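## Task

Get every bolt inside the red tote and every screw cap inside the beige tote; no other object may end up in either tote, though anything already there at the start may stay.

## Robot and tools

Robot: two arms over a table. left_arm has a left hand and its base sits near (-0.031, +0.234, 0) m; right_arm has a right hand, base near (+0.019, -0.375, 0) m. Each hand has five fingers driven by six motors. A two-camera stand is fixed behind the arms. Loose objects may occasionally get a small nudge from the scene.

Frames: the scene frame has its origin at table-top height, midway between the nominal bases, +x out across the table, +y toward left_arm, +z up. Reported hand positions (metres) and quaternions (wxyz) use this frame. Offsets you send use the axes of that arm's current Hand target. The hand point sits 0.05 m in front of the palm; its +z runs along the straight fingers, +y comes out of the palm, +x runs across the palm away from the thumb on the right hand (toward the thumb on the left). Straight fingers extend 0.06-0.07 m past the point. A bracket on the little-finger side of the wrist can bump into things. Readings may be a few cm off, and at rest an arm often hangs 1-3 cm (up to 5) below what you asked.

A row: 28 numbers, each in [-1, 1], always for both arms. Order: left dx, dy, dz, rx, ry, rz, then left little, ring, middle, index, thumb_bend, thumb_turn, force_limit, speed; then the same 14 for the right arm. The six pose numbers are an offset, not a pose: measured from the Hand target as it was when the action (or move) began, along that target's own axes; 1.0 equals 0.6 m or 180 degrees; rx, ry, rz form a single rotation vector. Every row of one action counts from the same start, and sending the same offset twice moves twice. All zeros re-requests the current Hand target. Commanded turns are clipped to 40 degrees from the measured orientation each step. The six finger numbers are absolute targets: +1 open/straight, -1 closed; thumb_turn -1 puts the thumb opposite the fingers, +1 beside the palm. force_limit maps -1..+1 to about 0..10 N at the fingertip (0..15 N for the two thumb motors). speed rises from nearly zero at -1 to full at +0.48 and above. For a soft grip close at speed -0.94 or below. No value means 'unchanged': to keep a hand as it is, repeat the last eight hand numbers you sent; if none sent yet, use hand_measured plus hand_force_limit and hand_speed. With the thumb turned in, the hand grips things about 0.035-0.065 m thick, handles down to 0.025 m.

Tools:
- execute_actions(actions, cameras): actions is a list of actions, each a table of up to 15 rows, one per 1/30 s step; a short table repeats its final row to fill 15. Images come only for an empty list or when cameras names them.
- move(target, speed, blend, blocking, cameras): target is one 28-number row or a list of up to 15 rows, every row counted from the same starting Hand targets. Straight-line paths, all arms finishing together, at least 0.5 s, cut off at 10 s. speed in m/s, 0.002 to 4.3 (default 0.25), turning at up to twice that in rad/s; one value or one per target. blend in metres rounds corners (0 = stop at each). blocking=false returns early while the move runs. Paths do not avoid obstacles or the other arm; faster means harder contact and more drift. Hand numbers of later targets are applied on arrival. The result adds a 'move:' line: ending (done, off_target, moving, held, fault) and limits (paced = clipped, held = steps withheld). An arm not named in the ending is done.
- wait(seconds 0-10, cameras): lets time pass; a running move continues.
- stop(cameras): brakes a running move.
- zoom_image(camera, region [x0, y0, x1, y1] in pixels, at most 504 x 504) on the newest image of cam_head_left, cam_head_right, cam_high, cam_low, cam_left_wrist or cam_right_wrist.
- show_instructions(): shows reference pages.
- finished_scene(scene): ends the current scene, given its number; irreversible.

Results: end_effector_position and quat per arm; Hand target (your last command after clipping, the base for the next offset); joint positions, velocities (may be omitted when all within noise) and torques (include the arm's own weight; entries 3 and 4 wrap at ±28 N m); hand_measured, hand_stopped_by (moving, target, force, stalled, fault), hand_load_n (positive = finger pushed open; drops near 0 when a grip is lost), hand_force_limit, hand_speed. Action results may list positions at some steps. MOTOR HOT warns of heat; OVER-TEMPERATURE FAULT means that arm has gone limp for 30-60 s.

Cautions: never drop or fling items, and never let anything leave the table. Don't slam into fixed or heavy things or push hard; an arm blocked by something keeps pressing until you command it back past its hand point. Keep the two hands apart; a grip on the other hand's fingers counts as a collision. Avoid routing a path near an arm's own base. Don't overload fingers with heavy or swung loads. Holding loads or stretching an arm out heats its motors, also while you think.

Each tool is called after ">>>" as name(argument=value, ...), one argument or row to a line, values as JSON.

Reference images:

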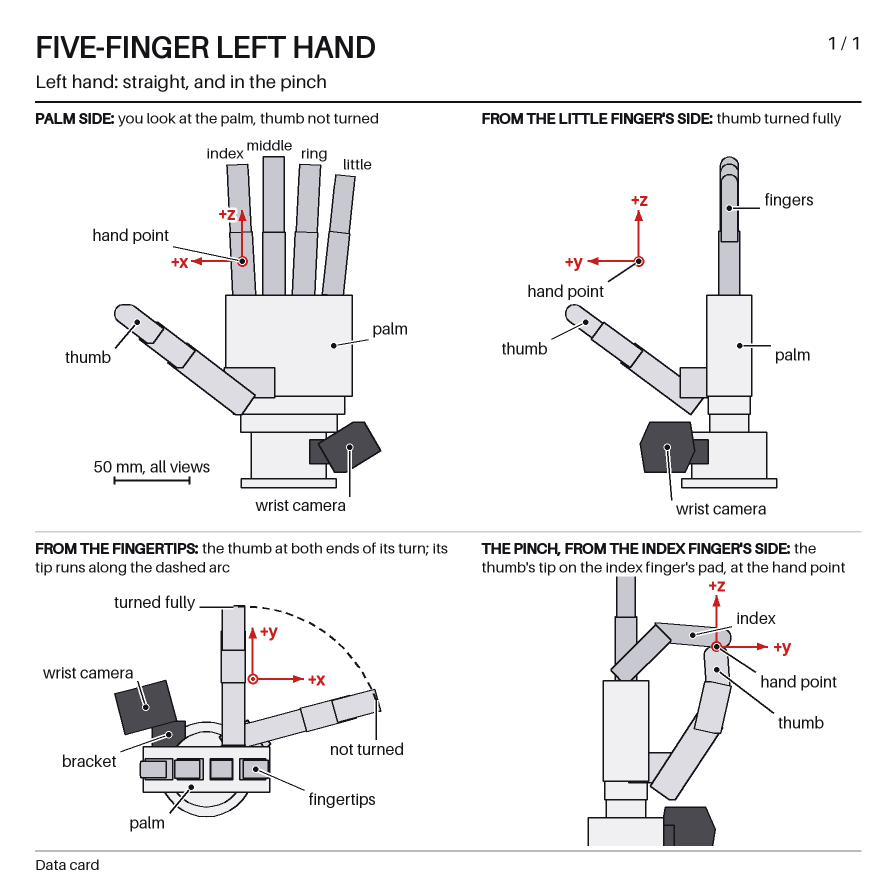

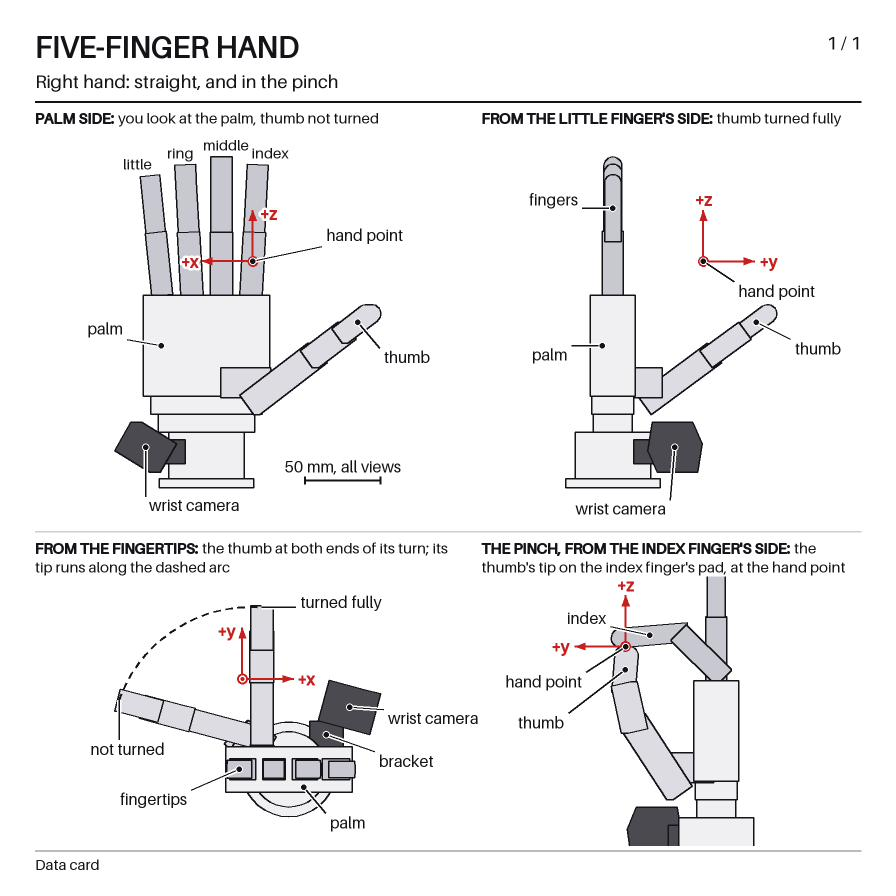

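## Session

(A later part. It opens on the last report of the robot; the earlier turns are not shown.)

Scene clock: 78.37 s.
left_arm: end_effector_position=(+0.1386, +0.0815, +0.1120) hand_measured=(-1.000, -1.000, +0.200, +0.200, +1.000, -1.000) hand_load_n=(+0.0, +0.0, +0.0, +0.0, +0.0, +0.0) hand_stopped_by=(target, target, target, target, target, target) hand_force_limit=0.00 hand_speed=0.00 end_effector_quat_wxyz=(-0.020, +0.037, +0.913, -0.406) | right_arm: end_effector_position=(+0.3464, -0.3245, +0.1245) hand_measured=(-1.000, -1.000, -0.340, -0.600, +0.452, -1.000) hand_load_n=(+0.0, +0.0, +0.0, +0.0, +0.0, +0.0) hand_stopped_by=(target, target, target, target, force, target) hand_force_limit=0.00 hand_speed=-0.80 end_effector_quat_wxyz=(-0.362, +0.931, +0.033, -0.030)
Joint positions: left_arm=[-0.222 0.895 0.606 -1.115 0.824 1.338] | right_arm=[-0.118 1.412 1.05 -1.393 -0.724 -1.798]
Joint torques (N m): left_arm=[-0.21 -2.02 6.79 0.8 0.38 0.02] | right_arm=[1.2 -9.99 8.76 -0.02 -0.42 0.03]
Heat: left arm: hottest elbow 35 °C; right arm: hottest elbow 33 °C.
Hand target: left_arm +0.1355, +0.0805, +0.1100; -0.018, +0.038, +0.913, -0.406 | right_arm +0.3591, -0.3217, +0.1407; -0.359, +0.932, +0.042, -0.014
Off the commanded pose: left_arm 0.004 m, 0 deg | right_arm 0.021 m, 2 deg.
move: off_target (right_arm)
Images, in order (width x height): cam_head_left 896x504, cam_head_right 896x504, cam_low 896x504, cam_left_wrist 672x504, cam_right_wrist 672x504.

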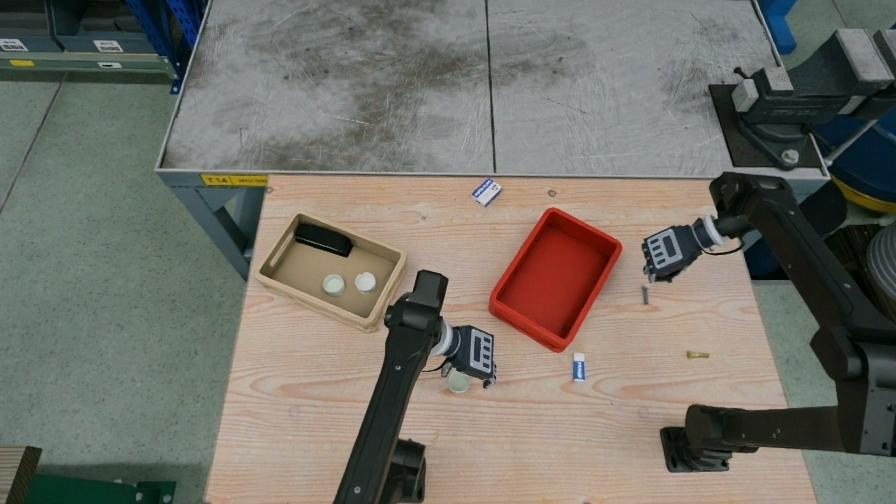

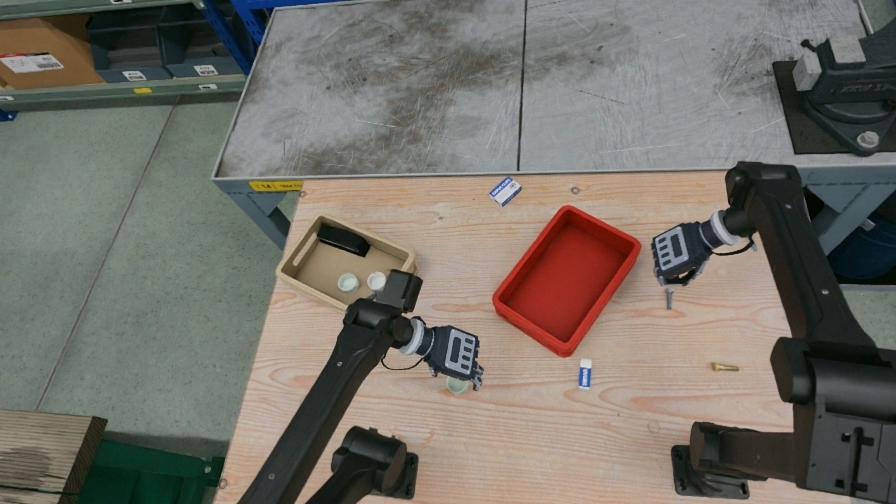

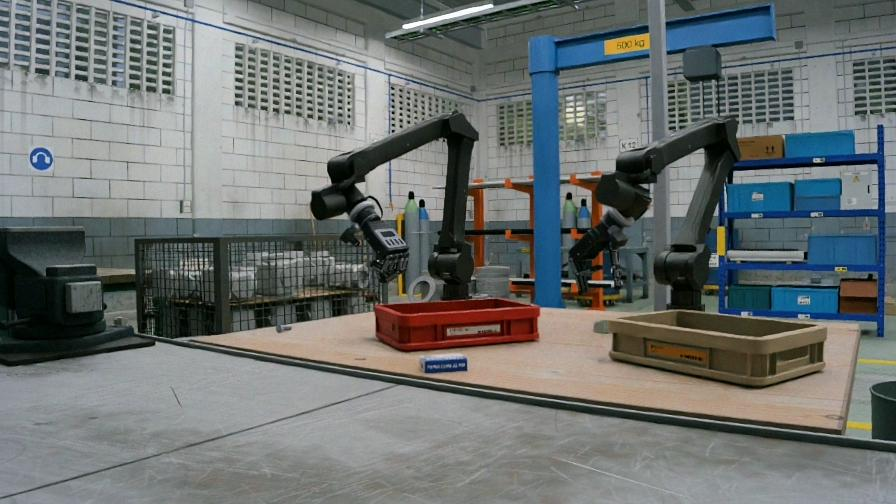

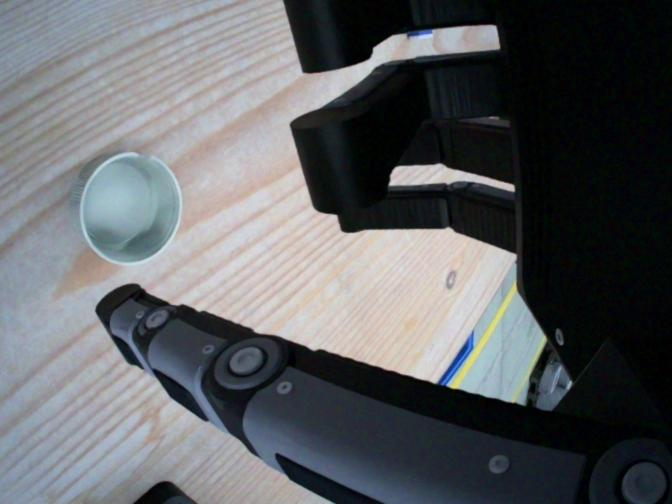

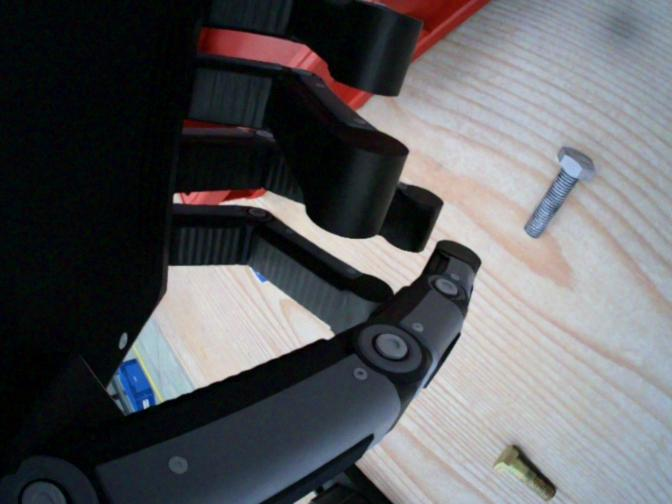

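>>> move(
  target=[
    [-0.0053,0.0664,0.0509,0,0,0,-1,-1,0.2,0.2,1,-1,0,0,-0.0185,0.0922,0.1202,-0.0002,0.0298,0.0329,-1,-1,-0.30,-0.30,1,-1,0,0],
    [-0.0053,0.0664,0.0509,0,0,0,-1,-1,0.2,0.2,1,-1,0,0,-0.0187,0.1360,0.1686,-0.0002,0.0298,0.0329,-1,-1,-0.30,-0.30,1,-1,0,0],
  ],
  speed=0.12,
  blend=[0.01,0],
  cameras=["cam_head_left","cam_head_right","cam_low","cam_left_wrist","cam_right_wrist"],
)

>>> zoom_image(
  camera="cam_head_right",
  region=[620, 220, 740, 320],
)

>>> zoom_image(
  camera="cam_head_left",
  region=[590, 220, 710, 320],
)

>>> zoom_image(
  camera="cam_head_right",
  region=[400, 310, 520, 410],
)

>>> zoom_image(
  camera="cam_head_left",
  region=[400, 310, 520, 410],
)

>>> zoom_image(
  camera="cam_low",
  region=[320, 230, 460, 340],
)

Scene clock: 82.30 s.
left_arm: end_effector_position=(+0.1399, +0.0822, +0.0665) hand_measured=(-1.000, -1.000, +0.200, +0.200, +1.000, -1.000) hand_load_n=(+0.0, +0.0, +0.0, +0.0, +0.0, +0.0) hand_stopped_by=(target, target, target, target, target, target) hand_force_limit=0.00 hand_speed=0.00 end_effector_quat_wxyz=(-0.015, +0.040, +0.913, -0.406) | right_arm: end_effector_position=(+0.3523, -0.3200, +0.0198) hand_measured=(-1.000, -1.000, -0.300, -0.300, +1.000, -1.000) hand_load_n=(+0.0, +0.0, +0.0, +0.0, +0.0, +0.0) hand_stopped_by=(target, target, target, target, target, target) hand_force_limit=0.00 hand_speed=0.00 end_effector_quat_wxyz=(-0.358, +0.933, -0.020, +0.024)
Joint positions: left_arm=[-0.218 0.955 0.51 -0.955 0.824 1.347] | right_arm=[-0.118 1.478 0.816 -0.909 -0.734 -1.616]
Joint torques (N m): left_arm=[1.03 -0.44 6.39 0.8 0.5 0.24] | right_arm=[0.73 -6.89 4.36 0.96 -0.39 0.09]
Heat: left arm: hottest elbow 35 °C; right arm: hottest elbow 33 °C.
Hand target: left_arm +0.1390, +0.0842, +0.0600; -0.018, +0.038, +0.913, -0.406 | right_arm +0.3477, -0.3155, +0.0109; -0.359, +0.933, -0.023, +0.011
Off the commanded pose: left_arm 0.007 m, 0 deg | right_arm 0.011 m, 2 deg.
move: off_target (right_arm)
Images, in order (width x height): cam_head_left 896x504, cam_head_right 896x504, cam_low 896x504, cam_left_wrist 672x504, cam_right_wrist 672x504.

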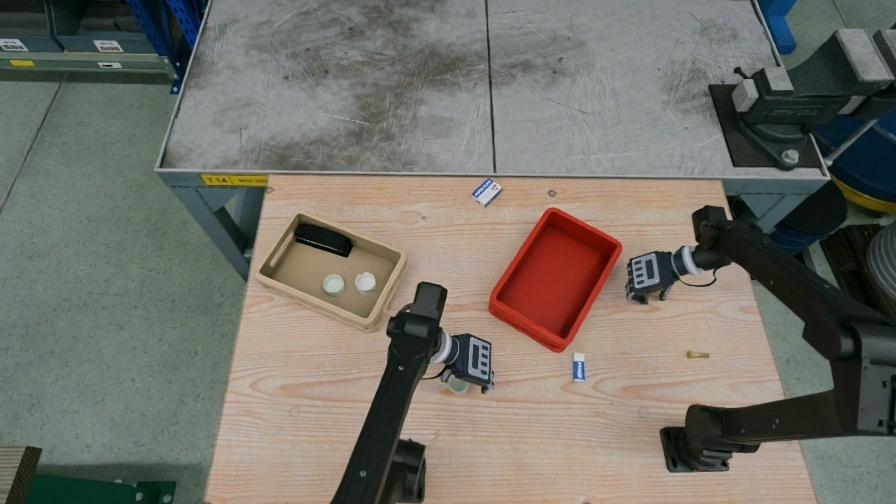

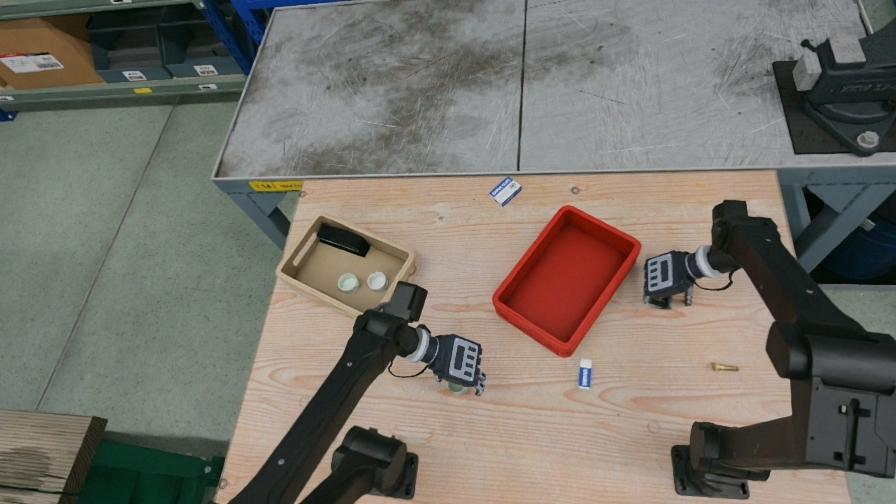

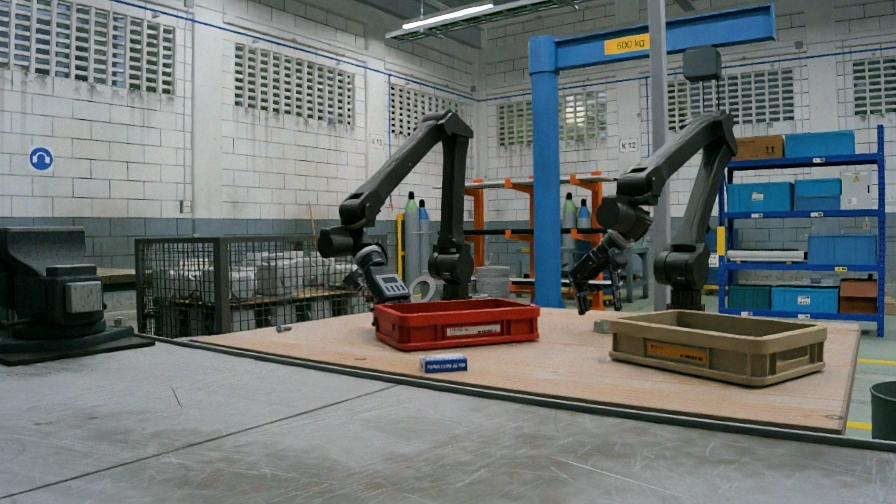

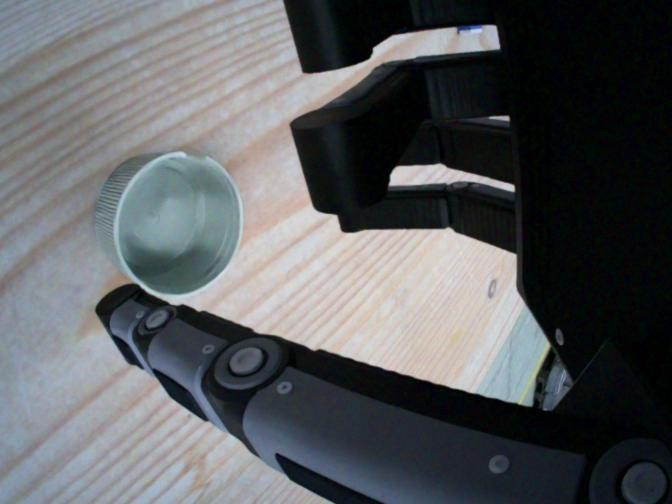

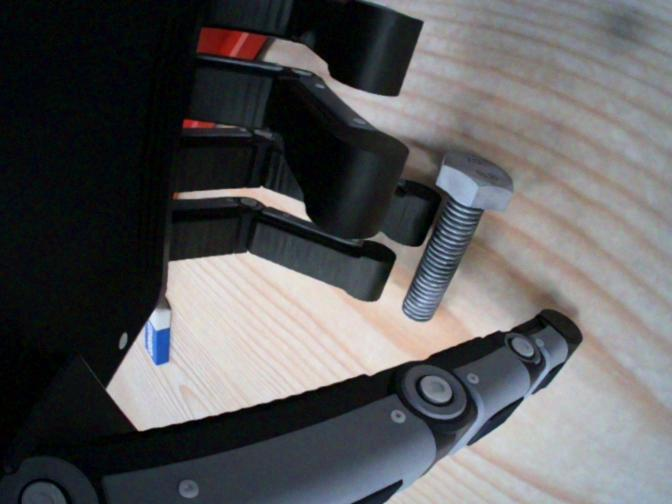

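Scaled by 4.200 from the camera's 896x504 image, which has a finer 1280x720 frame.

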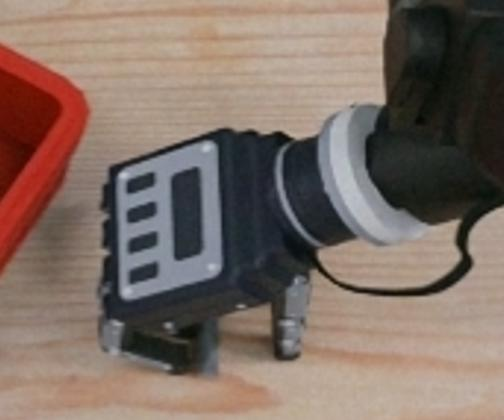

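Scaled by 4.200 from the camera's 896x504 image, which has a finer 1280x720 frame.

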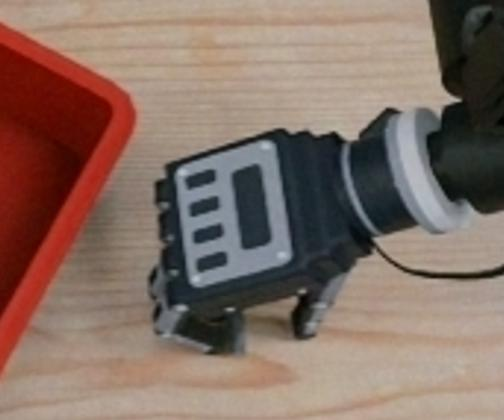

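Scaled by 4.200 from the camera's 896x504 image, which has a finer 1280x720 frame.

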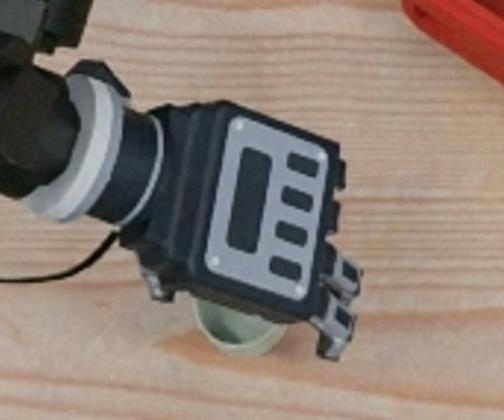

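Scaled by 4.200 from the camera's 896x504 image, which has a finer 1280x720 frame.

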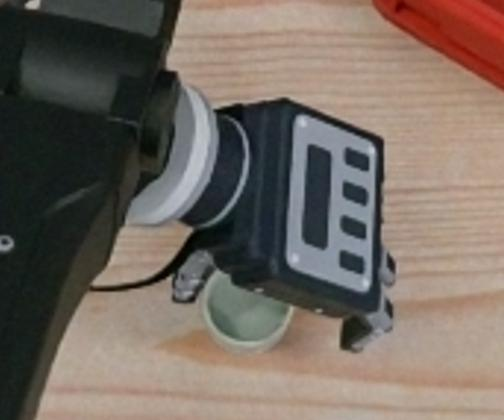

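Scaled by 3.600 from the camera's 896x504 image, which has a finer 1280x720 frame.

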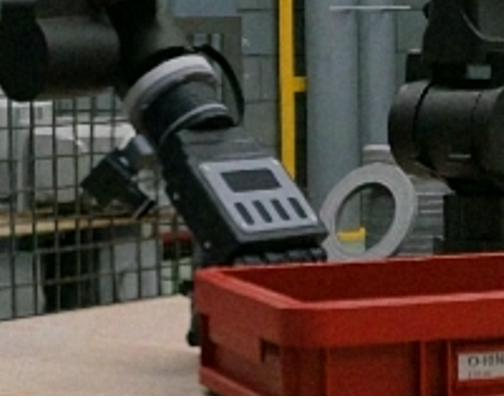

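>>> move(
  target=[
    [-0.0070,0.0338,0.0320,0,0,0,-1,-1,0.2,0.2,1,-1,0,0,0,0,0,0,0,0,-1,-1,-0.30,-0.30,0.1,-1,0,-0.8],
    [-0.0070,0.0338,0.0320,0,0,0,-1,-1,0,0,1,-1,0,0,0,0,0,0,0,0,-1,-1,-0.30,-0.30,0.1,-1,0,-0.8],
  ],
  speed=0.1,
  cameras=["cam_head_left","cam_head_right","cam_left_wrist","cam_right_wrist"],
)

>>> zoom_image(
  camera="cam_right_wrist",
  region=[280, 150, 580, 400],
)

>>> zoom_image(
  camera="cam_head_right",
  region=[400, 310, 520, 410],
)

Scene clock: 86.30 s.
left_arm: end_effector_position=(+0.1450, +0.0813, +0.0384) hand_measured=(-1.000, -1.000, +0.000, +0.000, +1.000, -1.000) hand_load_n=(+0.0, +0.0, +0.0, +0.0, +0.0, +0.0) hand_stopped_by=(target, target, target, target, target, target) hand_force_limit=0.00 hand_speed=0.00 end_effector_quat_wxyz=(-0.015, +0.041, +0.913, -0.406) | right_arm: end_effector_position=(+0.3522, -0.3199, +0.0198) hand_measured=(-1.000, -1.000, -0.300, -0.300, +0.462, -1.000) hand_load_n=(+0.0, +0.0, +5.5, +0.0, +7.5, +0.0) hand_stopped_by=(target, target, target, target, force, target) hand_force_limit=0.00 hand_speed=-0.80 end_effector_quat_wxyz=(-0.358, +0.933, -0.020, +0.023)
Joint positions: left_arm=[-0.217 1.03 0.467 -0.837 0.825 1.35] | right_arm=[-0.118 1.478 0.816 -0.909 -0.734 -1.615]
Joint torques (N m): left_arm=[0.97 -0.73 6 0.79 0.49 0.2] | right_arm=[0.79 -6.36 4.33 0.91 -0.43 -0.01]
Heat: left arm: hottest elbow 35 °C; right arm: hottest elbow 33 °C.
Hand target: left_arm +0.1430, +0.0832, +0.0321; -0.018, +0.038, +0.913, -0.406 | right_arm +0.3477, -0.3155, +0.0109; -0.359, +0.933, -0.023, +0.011
Off the commanded pose: left_arm 0.007 m, 1 deg | right_arm 0.011 m, 1 deg.
move: off_target (right_arm)
Images, in order (width x height): cam_head_left 896x504, cam_head_right 896x504, cam_left_wrist 672x504, cam_right_wrist 672x504.

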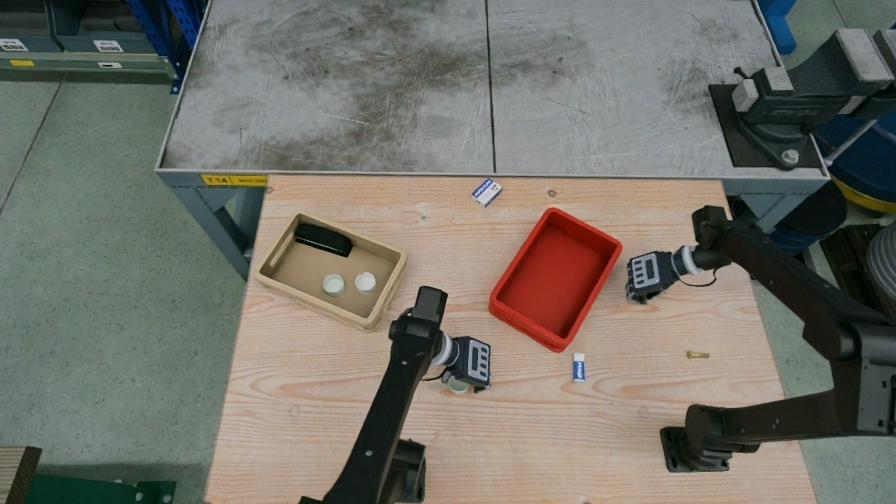

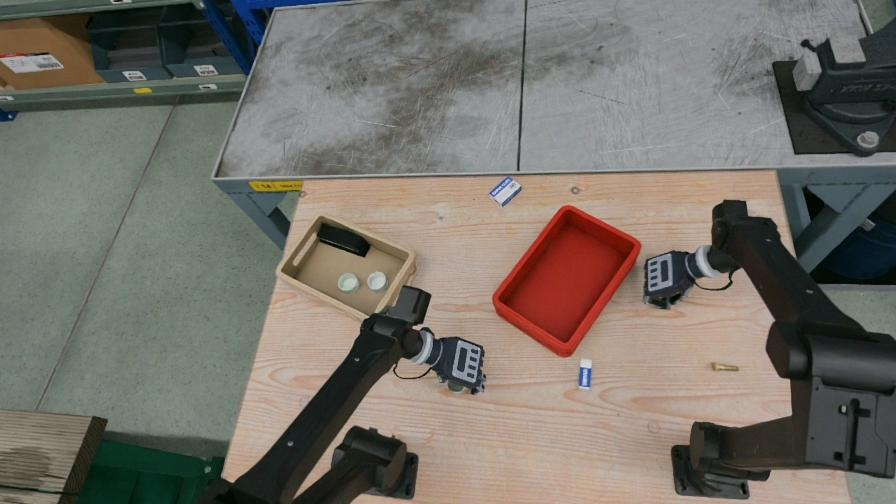

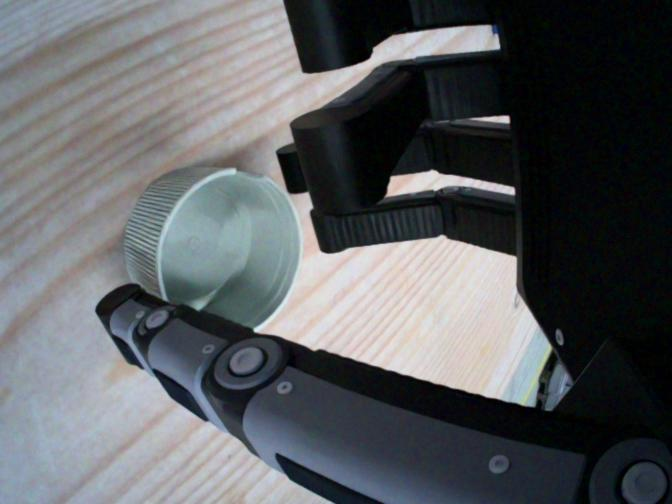

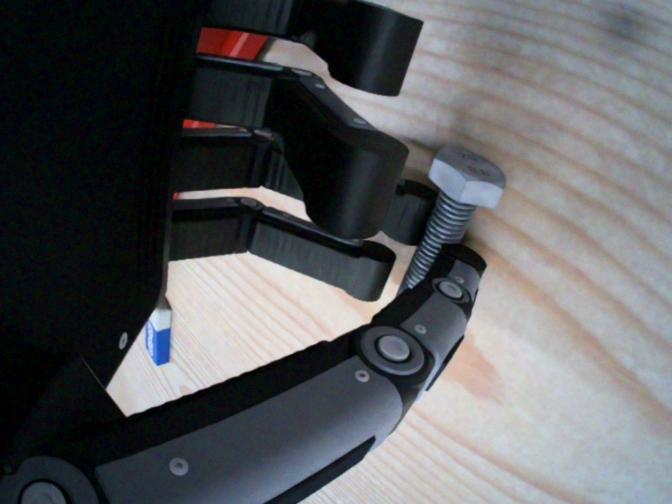

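Scaled by 1.680 from the camera's 672x504 image, which has a finer 960x720 frame.

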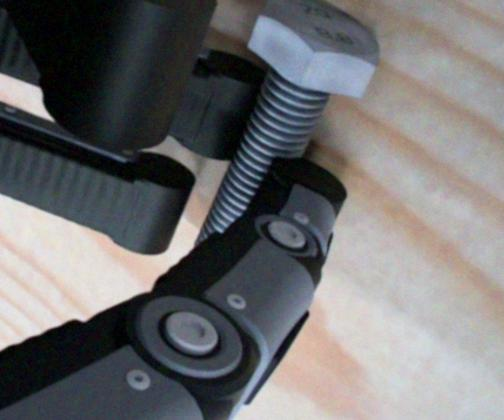

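Scaled by 4.200 from the camera's 896x504 image, which has a finer 1280x720 frame.

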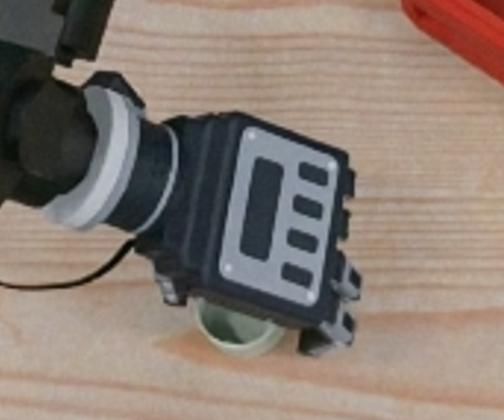

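>>> move(
  target=[0,0,0,0,0,0,-1,-1,0,0,1,-1,0,0,0.0001,-0.0335,-0.037,0,0,0,-1,-1,-0.30,-0.30,0.1,-1,0,-0.8],
  speed=0.06,
  cameras=["cam_head_left","cam_head_right","cam_right_wrist"],
)

>>> zoom_image(
  camera="cam_right_wrist",
  region=[280, 150, 580, 400],
)

Scene clock: 87.67 s.
left_arm: end_effector_position=(+0.1450, +0.0813, +0.0384) hand_measured=(-1.000, -1.000, +0.000, +0.000, +1.000, -1.000) hand_load_n=(+0.5, +0.0, +0.0, +0.0, +0.0, +0.0) hand_stopped_by=(target, target, target, target, target, target) hand_force_limit=0.00 hand_speed=0.00 end_effector_quat_wxyz=(-0.015, +0.041, +0.913, -0.406) | right_arm: end_effector_position=(+0.3361, -0.3184, +0.0281) hand_measured=(-1.000, -1.000, -0.300, -0.300, +0.462, -1.000) hand_load_n=(+0.0, +0.0, +6.0, +0.0, +7.0, +0.5) hand_stopped_by=(target, target, target, target, force, target) hand_force_limit=0.00 hand_speed=-0.80 end_effector_quat_wxyz=(-0.360, +0.933, -0.029, -0.001)
Joint positions: left_arm=[-0.217 1.03 0.467 -0.837 0.825 1.35] | right_arm=[-0.118 1.458 0.816 -0.98 -0.734 -1.615]
Joint torques (N m): left_arm=[0.91 -0.79 5.98 0.81 0.49 0.21] | right_arm=[0.56 -9.99 6.86 0.05 -0.45 0.01]
Heat: left arm: hottest elbow 35 °C; right arm: hottest elbow 33 °C.
Hand target: left_arm +0.1430, +0.0832, +0.0321; -0.018, +0.038, +0.913, -0.406 | right_arm +0.3477, -0.3154, +0.0408; -0.359, +0.933, -0.023, +0.011
Off the commanded pose: left_arm 0.007 m, 1 deg | right_arm 0.017 m, 1 deg.
move: off_target (right_arm)
Images, in order (width x height): cam_head_left 896x504, cam_head_right 896x504, cam_right_wrist 672x504.

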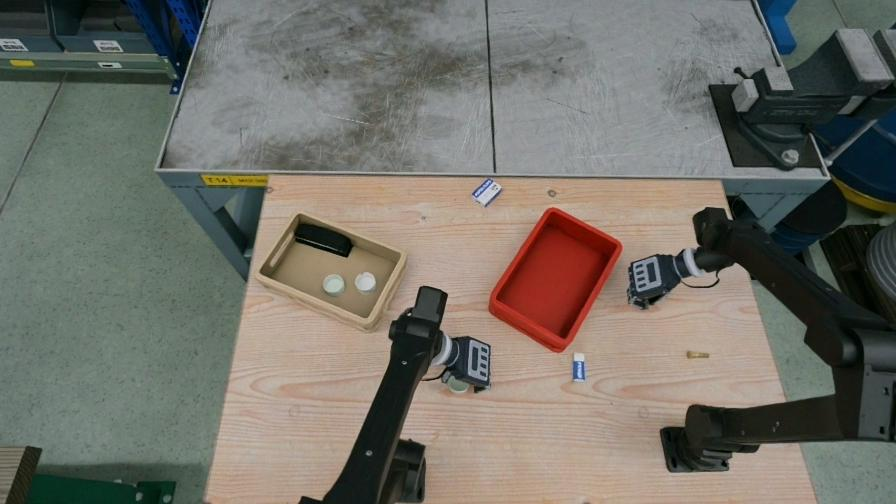

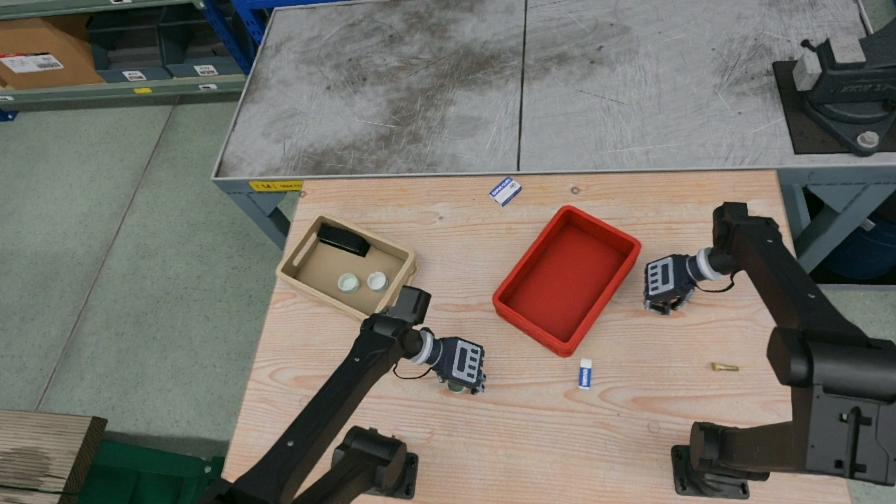

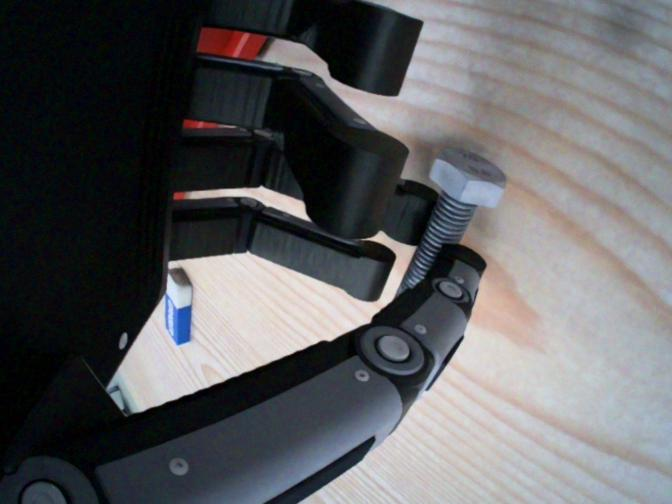

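Scaled by 1.680 from the camera's 672x504 image, which has a finer 960x720 frame.

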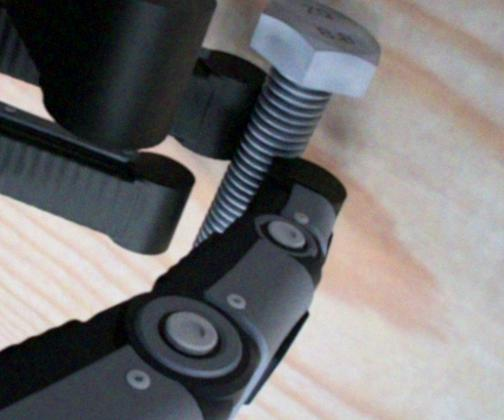

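>>> move(
  target=[
    [-0.005,0.0078,0.0064,0,0,0,-1,-1,0,0,1,-1,0,0,0.0007,-0.1229,-0.1360,0,0,0,-1,-1,-0.30,-0.30,0.1,-1,0,-0.8],
    [-0.005,0.0078,0.0064,0,0,0,-1,-1,-0.6,-0.6,1,-1,0,-0.8,0.0007,-0.1229,-0.1360,0,0,0,-1,-1,-0.30,-0.30,0.1,-1,0,-0.8],
  ],
  speed=0.12,
  cameras=["cam_head_left","cam_head_right","cam_left_wrist","cam_right_wrist"],
)

Scene clock: 90.47 s.
left_arm: end_effector_position=(+0.1490, +0.0803, +0.0335) hand_measured=(-1.000, -1.000, -0.182, -0.236, +1.000, -1.000) hand_load_n=(+0.0, +0.0, +1.5, +11.0, +2.0, +0.0) hand_stopped_by=(target, target, force, force, target, target) hand_force_limit=0.00 hand_speed=-0.80 end_effector_quat_wxyz=(-0.014, +0.041, +0.913, -0.407) | right_arm: end_effector_position=(+0.3345, -0.3180, +0.1332) hand_measured=(-1.000, -1.000, -0.300, -0.300, +0.462, -1.000) hand_load_n=(+0.0, +0.5, +6.0, +0.0, +7.5, +0.5) hand_stopped_by=(target, target, target, target, force, target) hand_force_limit=0.00 hand_speed=-0.80 end_effector_quat_wxyz=(-0.360, +0.932, -0.032, -0.006)
Joint positions: left_arm=[-0.217 1.056 0.467 -0.811 0.825 1.35] | right_arm=[-0.117 1.317 0.987 -1.302 -0.734 -1.612]
Joint torques (N m): left_arm=[1.03 -0.97 5.65 0.8 0.5 0.25] | right_arm=[0.5 -8.76 8.91 0.14 -0.5 -0.02]
Heat: left arm: hottest elbow 35 °C; right arm: hottest elbow 33 °C.
Hand target: left_arm +0.1460, +0.0832, +0.0261; -0.018, +0.038, +0.913, -0.406 | right_arm +0.3477, -0.3154, +0.1508; -0.359, +0.933, -0.023, +0.011
Off the commanded pose: left_arm 0.008 m, 1 deg | right_arm 0.022 m, 2 deg.
move: off_target (right_arm)
Images, in order (width x height): cam_head_left 896x504, cam_head_right 896x504, cam_left_wrist 672x504, cam_right_wrist 672x504.

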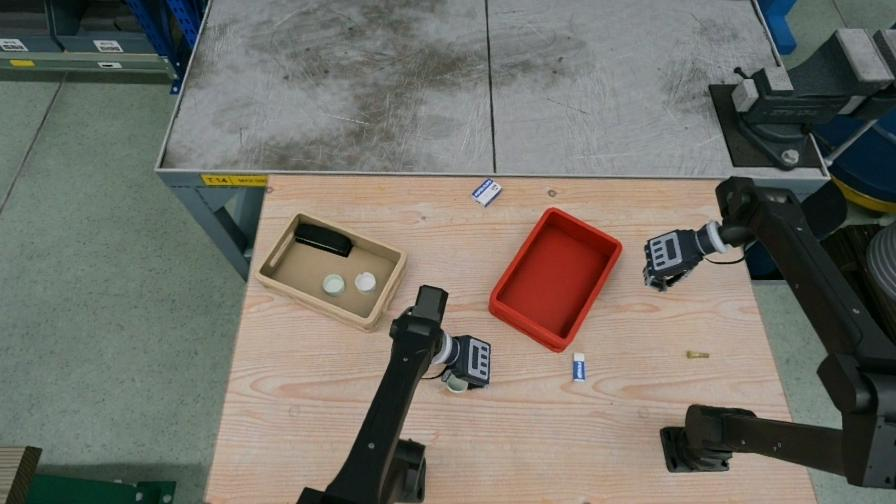

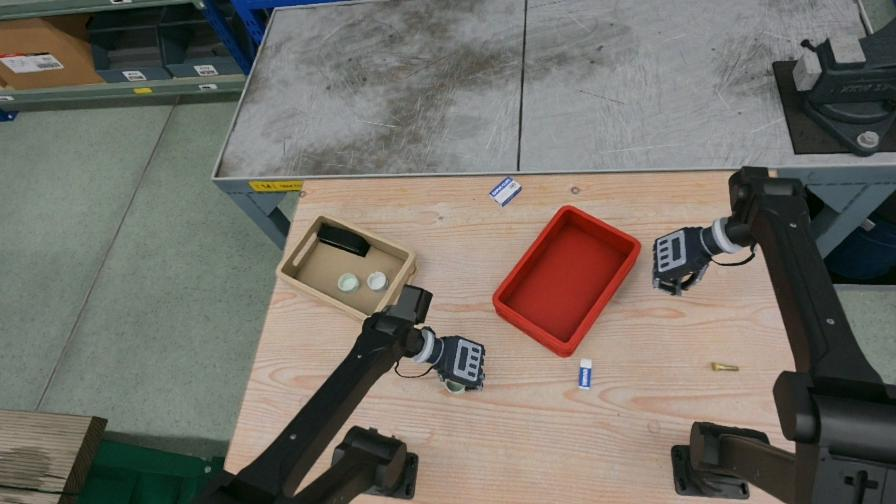

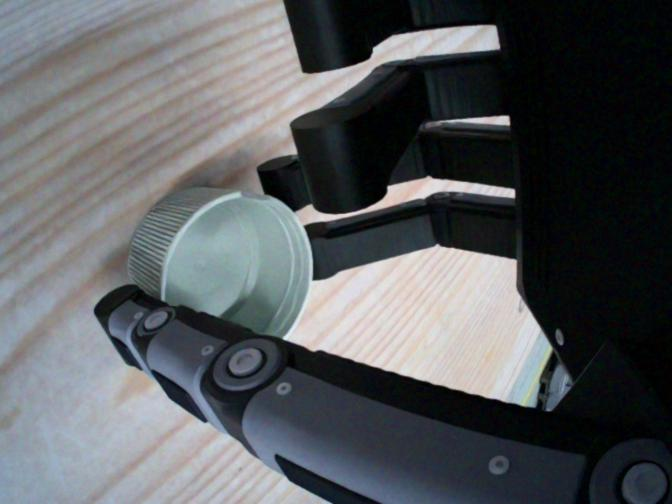

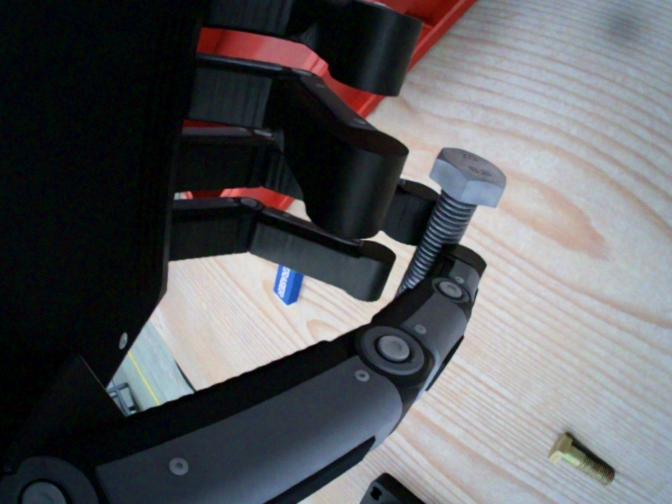

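>>> zoom_image(
  camera="cam_head_left",
  region=[250, 200, 420, 340],
)

>>> zoom_image(
  camera="cam_head_right",
  region=[270, 200, 430, 330],
)

Scaled by 2.965 from the camera's 896x504 image, which has a finer 1280x720 frame.

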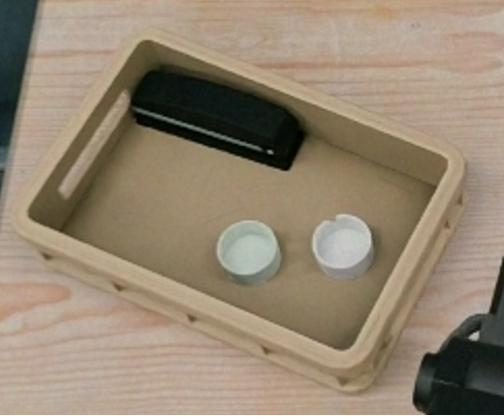

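Scaled by 3.150 from the camera's 896x504 image, which has a finer 1280x720 frame.

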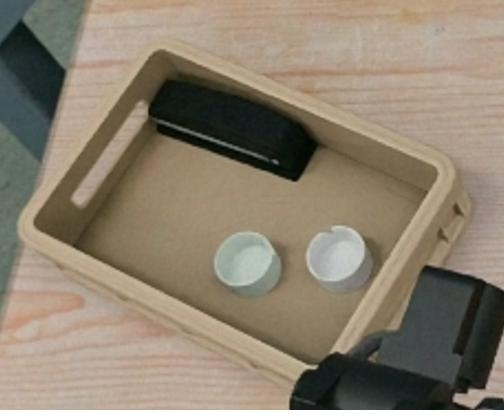

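>>> move(
  target=[
    [0.0004,-0.1486,-0.134,0,0,0,-1,-1,-0.6,-0.6,1,-1,0,-0.8,0.0,0.0,0.0,0,0,0,-1,-1,-0.30,-0.30,0.1,-1,0,-0.8],
    [-0.2320,0.0203,-0.3843,0.0004,-0.1651,-0.1489,-1,-1,-0.6,-0.6,1,-1,0,-0.8,0.0290,-0.1332,0.1104,-0.0004,0.0558,0.0618,-1,-1,-0.30,-0.30,0.1,-1,0,-0.8],
    [-0.3775,0.1752,-0.5513,0.0009,-0.3261,-0.2941,-1,-1,-0.6,-0.6,1,-1,0,-0.8,0.0580,-0.2663,0.2208,-0.0007,0.1117,0.1237,-1,-1,-0.30,-0.30,0.1,-1,0,-0.8],
  ],
  speed=[0.15,0.25,0.25],
  blend=[0.02,0.03,0],
  cameras=["cam_head_left","cam_head_right","cam_low","cam_left_wrist","cam_right_wrist"],
)

>>> zoom_image(
  camera="cam_head_right",
  region=[520, 200, 680, 330],
)

>>> zoom_image(
  camera="cam_head_left",
  region=[500, 200, 660, 330],
)

Scene clock: 97.07 s.
left_arm: end_effector_position=(+0.3785, +0.3646, +0.1515) hand_measured=(-1.000, -1.000, -0.182, -0.236, +1.000, -1.000) hand_load_n=(+0.0, +0.0, +1.5, +11.0, +2.0, +0.0) hand_stopped_by=(target, target, force, force, target, target) hand_force_limit=0.00 hand_speed=-0.80 end_effector_quat_wxyz=(+0.223, -0.555, +0.734, -0.322) | right_arm: end_effector_position=(+0.3847, -0.1197, +0.1567) hand_measured=(-1.000, -1.000, -0.300, -0.300, +0.462, -1.000) hand_load_n=(+0.0, +0.0, +6.0, +0.0, +7.5, +0.0) hand_stopped_by=(target, target, target, target, force, target) hand_force_limit=0.00 hand_speed=-0.80 end_effector_quat_wxyz=(-0.338, +0.898, -0.265, +0.101)
Joint positions: left_arm=[0.555 1.271 0.944 -0.644 0.575 0.631] | right_arm=[0.425 1.273 0.978 -0.63 -0.345 -0.425]
Joint torques (N m): left_arm=[0.85 -4.89 12.08 1.44 0.17 0.03] | right_arm=[0.79 -6.77 8.53 2.3 -0.11 0.02]
Heat: left arm: hottest elbow 35 °C; right arm: hottest elbow 33 °C.
Hand target: left_arm +0.3987, +0.3788, +0.1690; +0.244, -0.552, +0.729, -0.324 | right_arm +0.3929, -0.1100, +0.1595; -0.343, +0.895, -0.264, +0.103
Off the commanded pose: left_arm 0.030 m, 3 deg | right_arm 0.013 m, 1 deg.
move: off_target (left_arm, right_arm)
Images, in order (width x height): cam_head_left 896x504, cam_head_right 896x504, cam_low 896x504, cam_left_wrist 672x504, cam_right_wrist 672x504.

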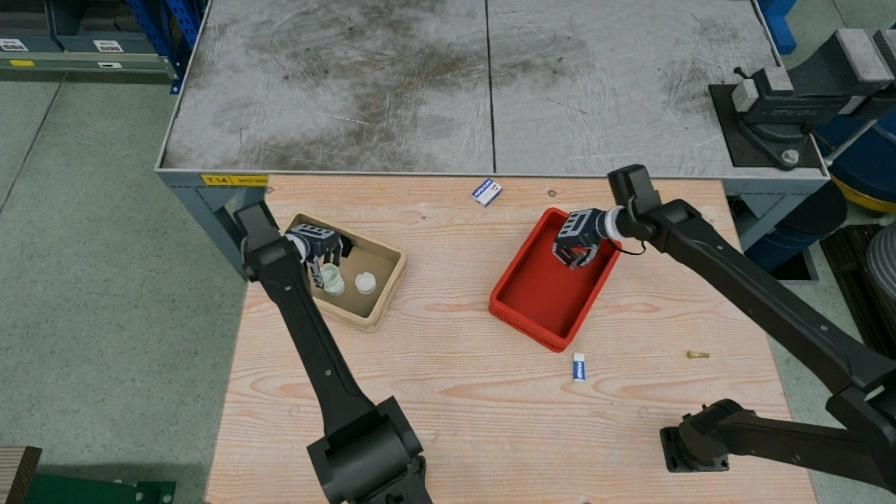

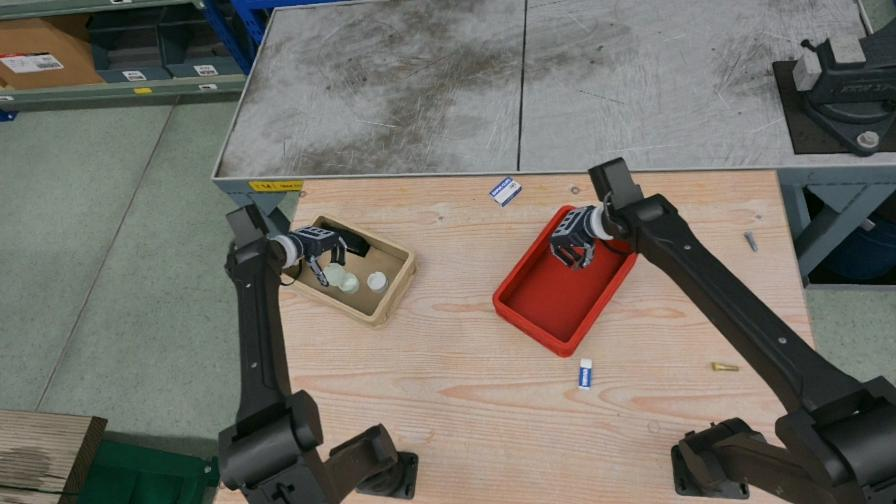

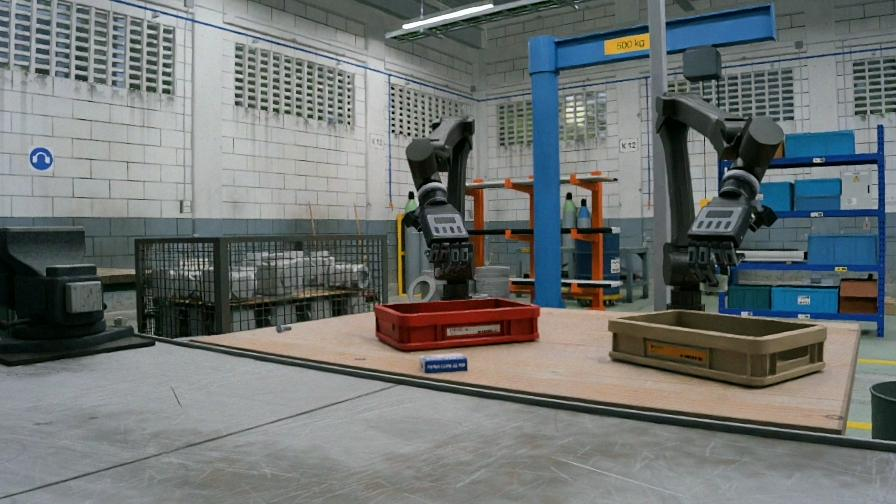

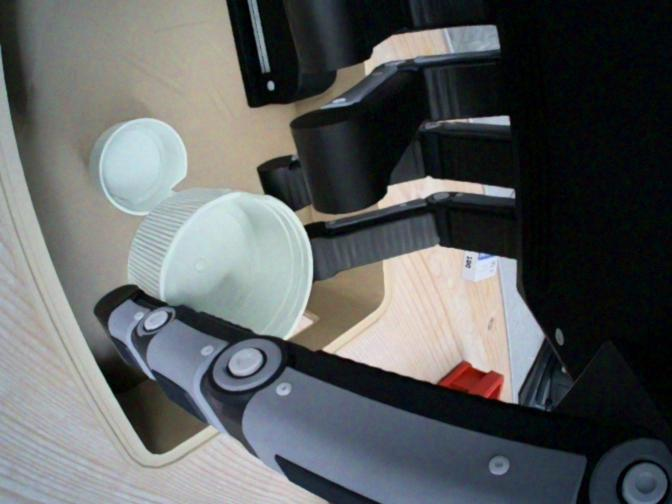

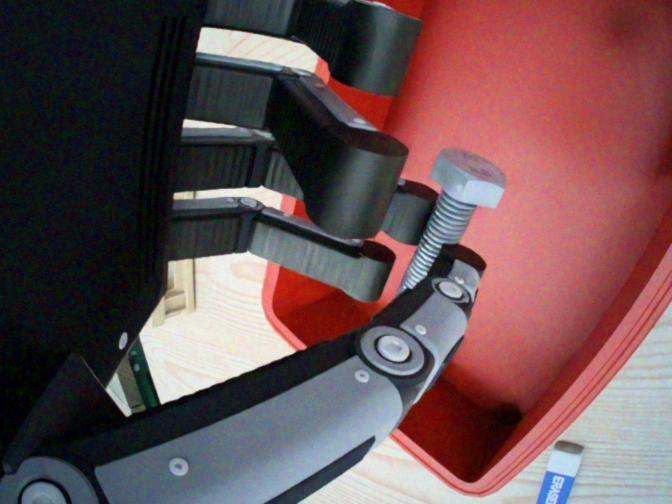

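Scaled by 3.150 from the camera's 896x504 image, which has a finer 1280x720 frame.

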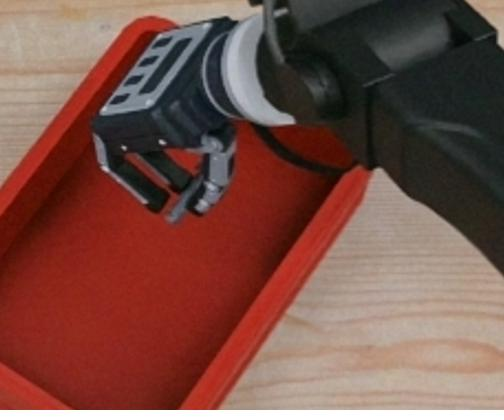

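Scaled by 3.150 from the camera's 896x504 image, which has a finer 1280x720 frame.

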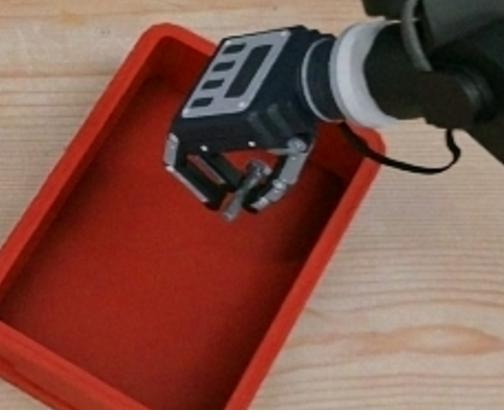

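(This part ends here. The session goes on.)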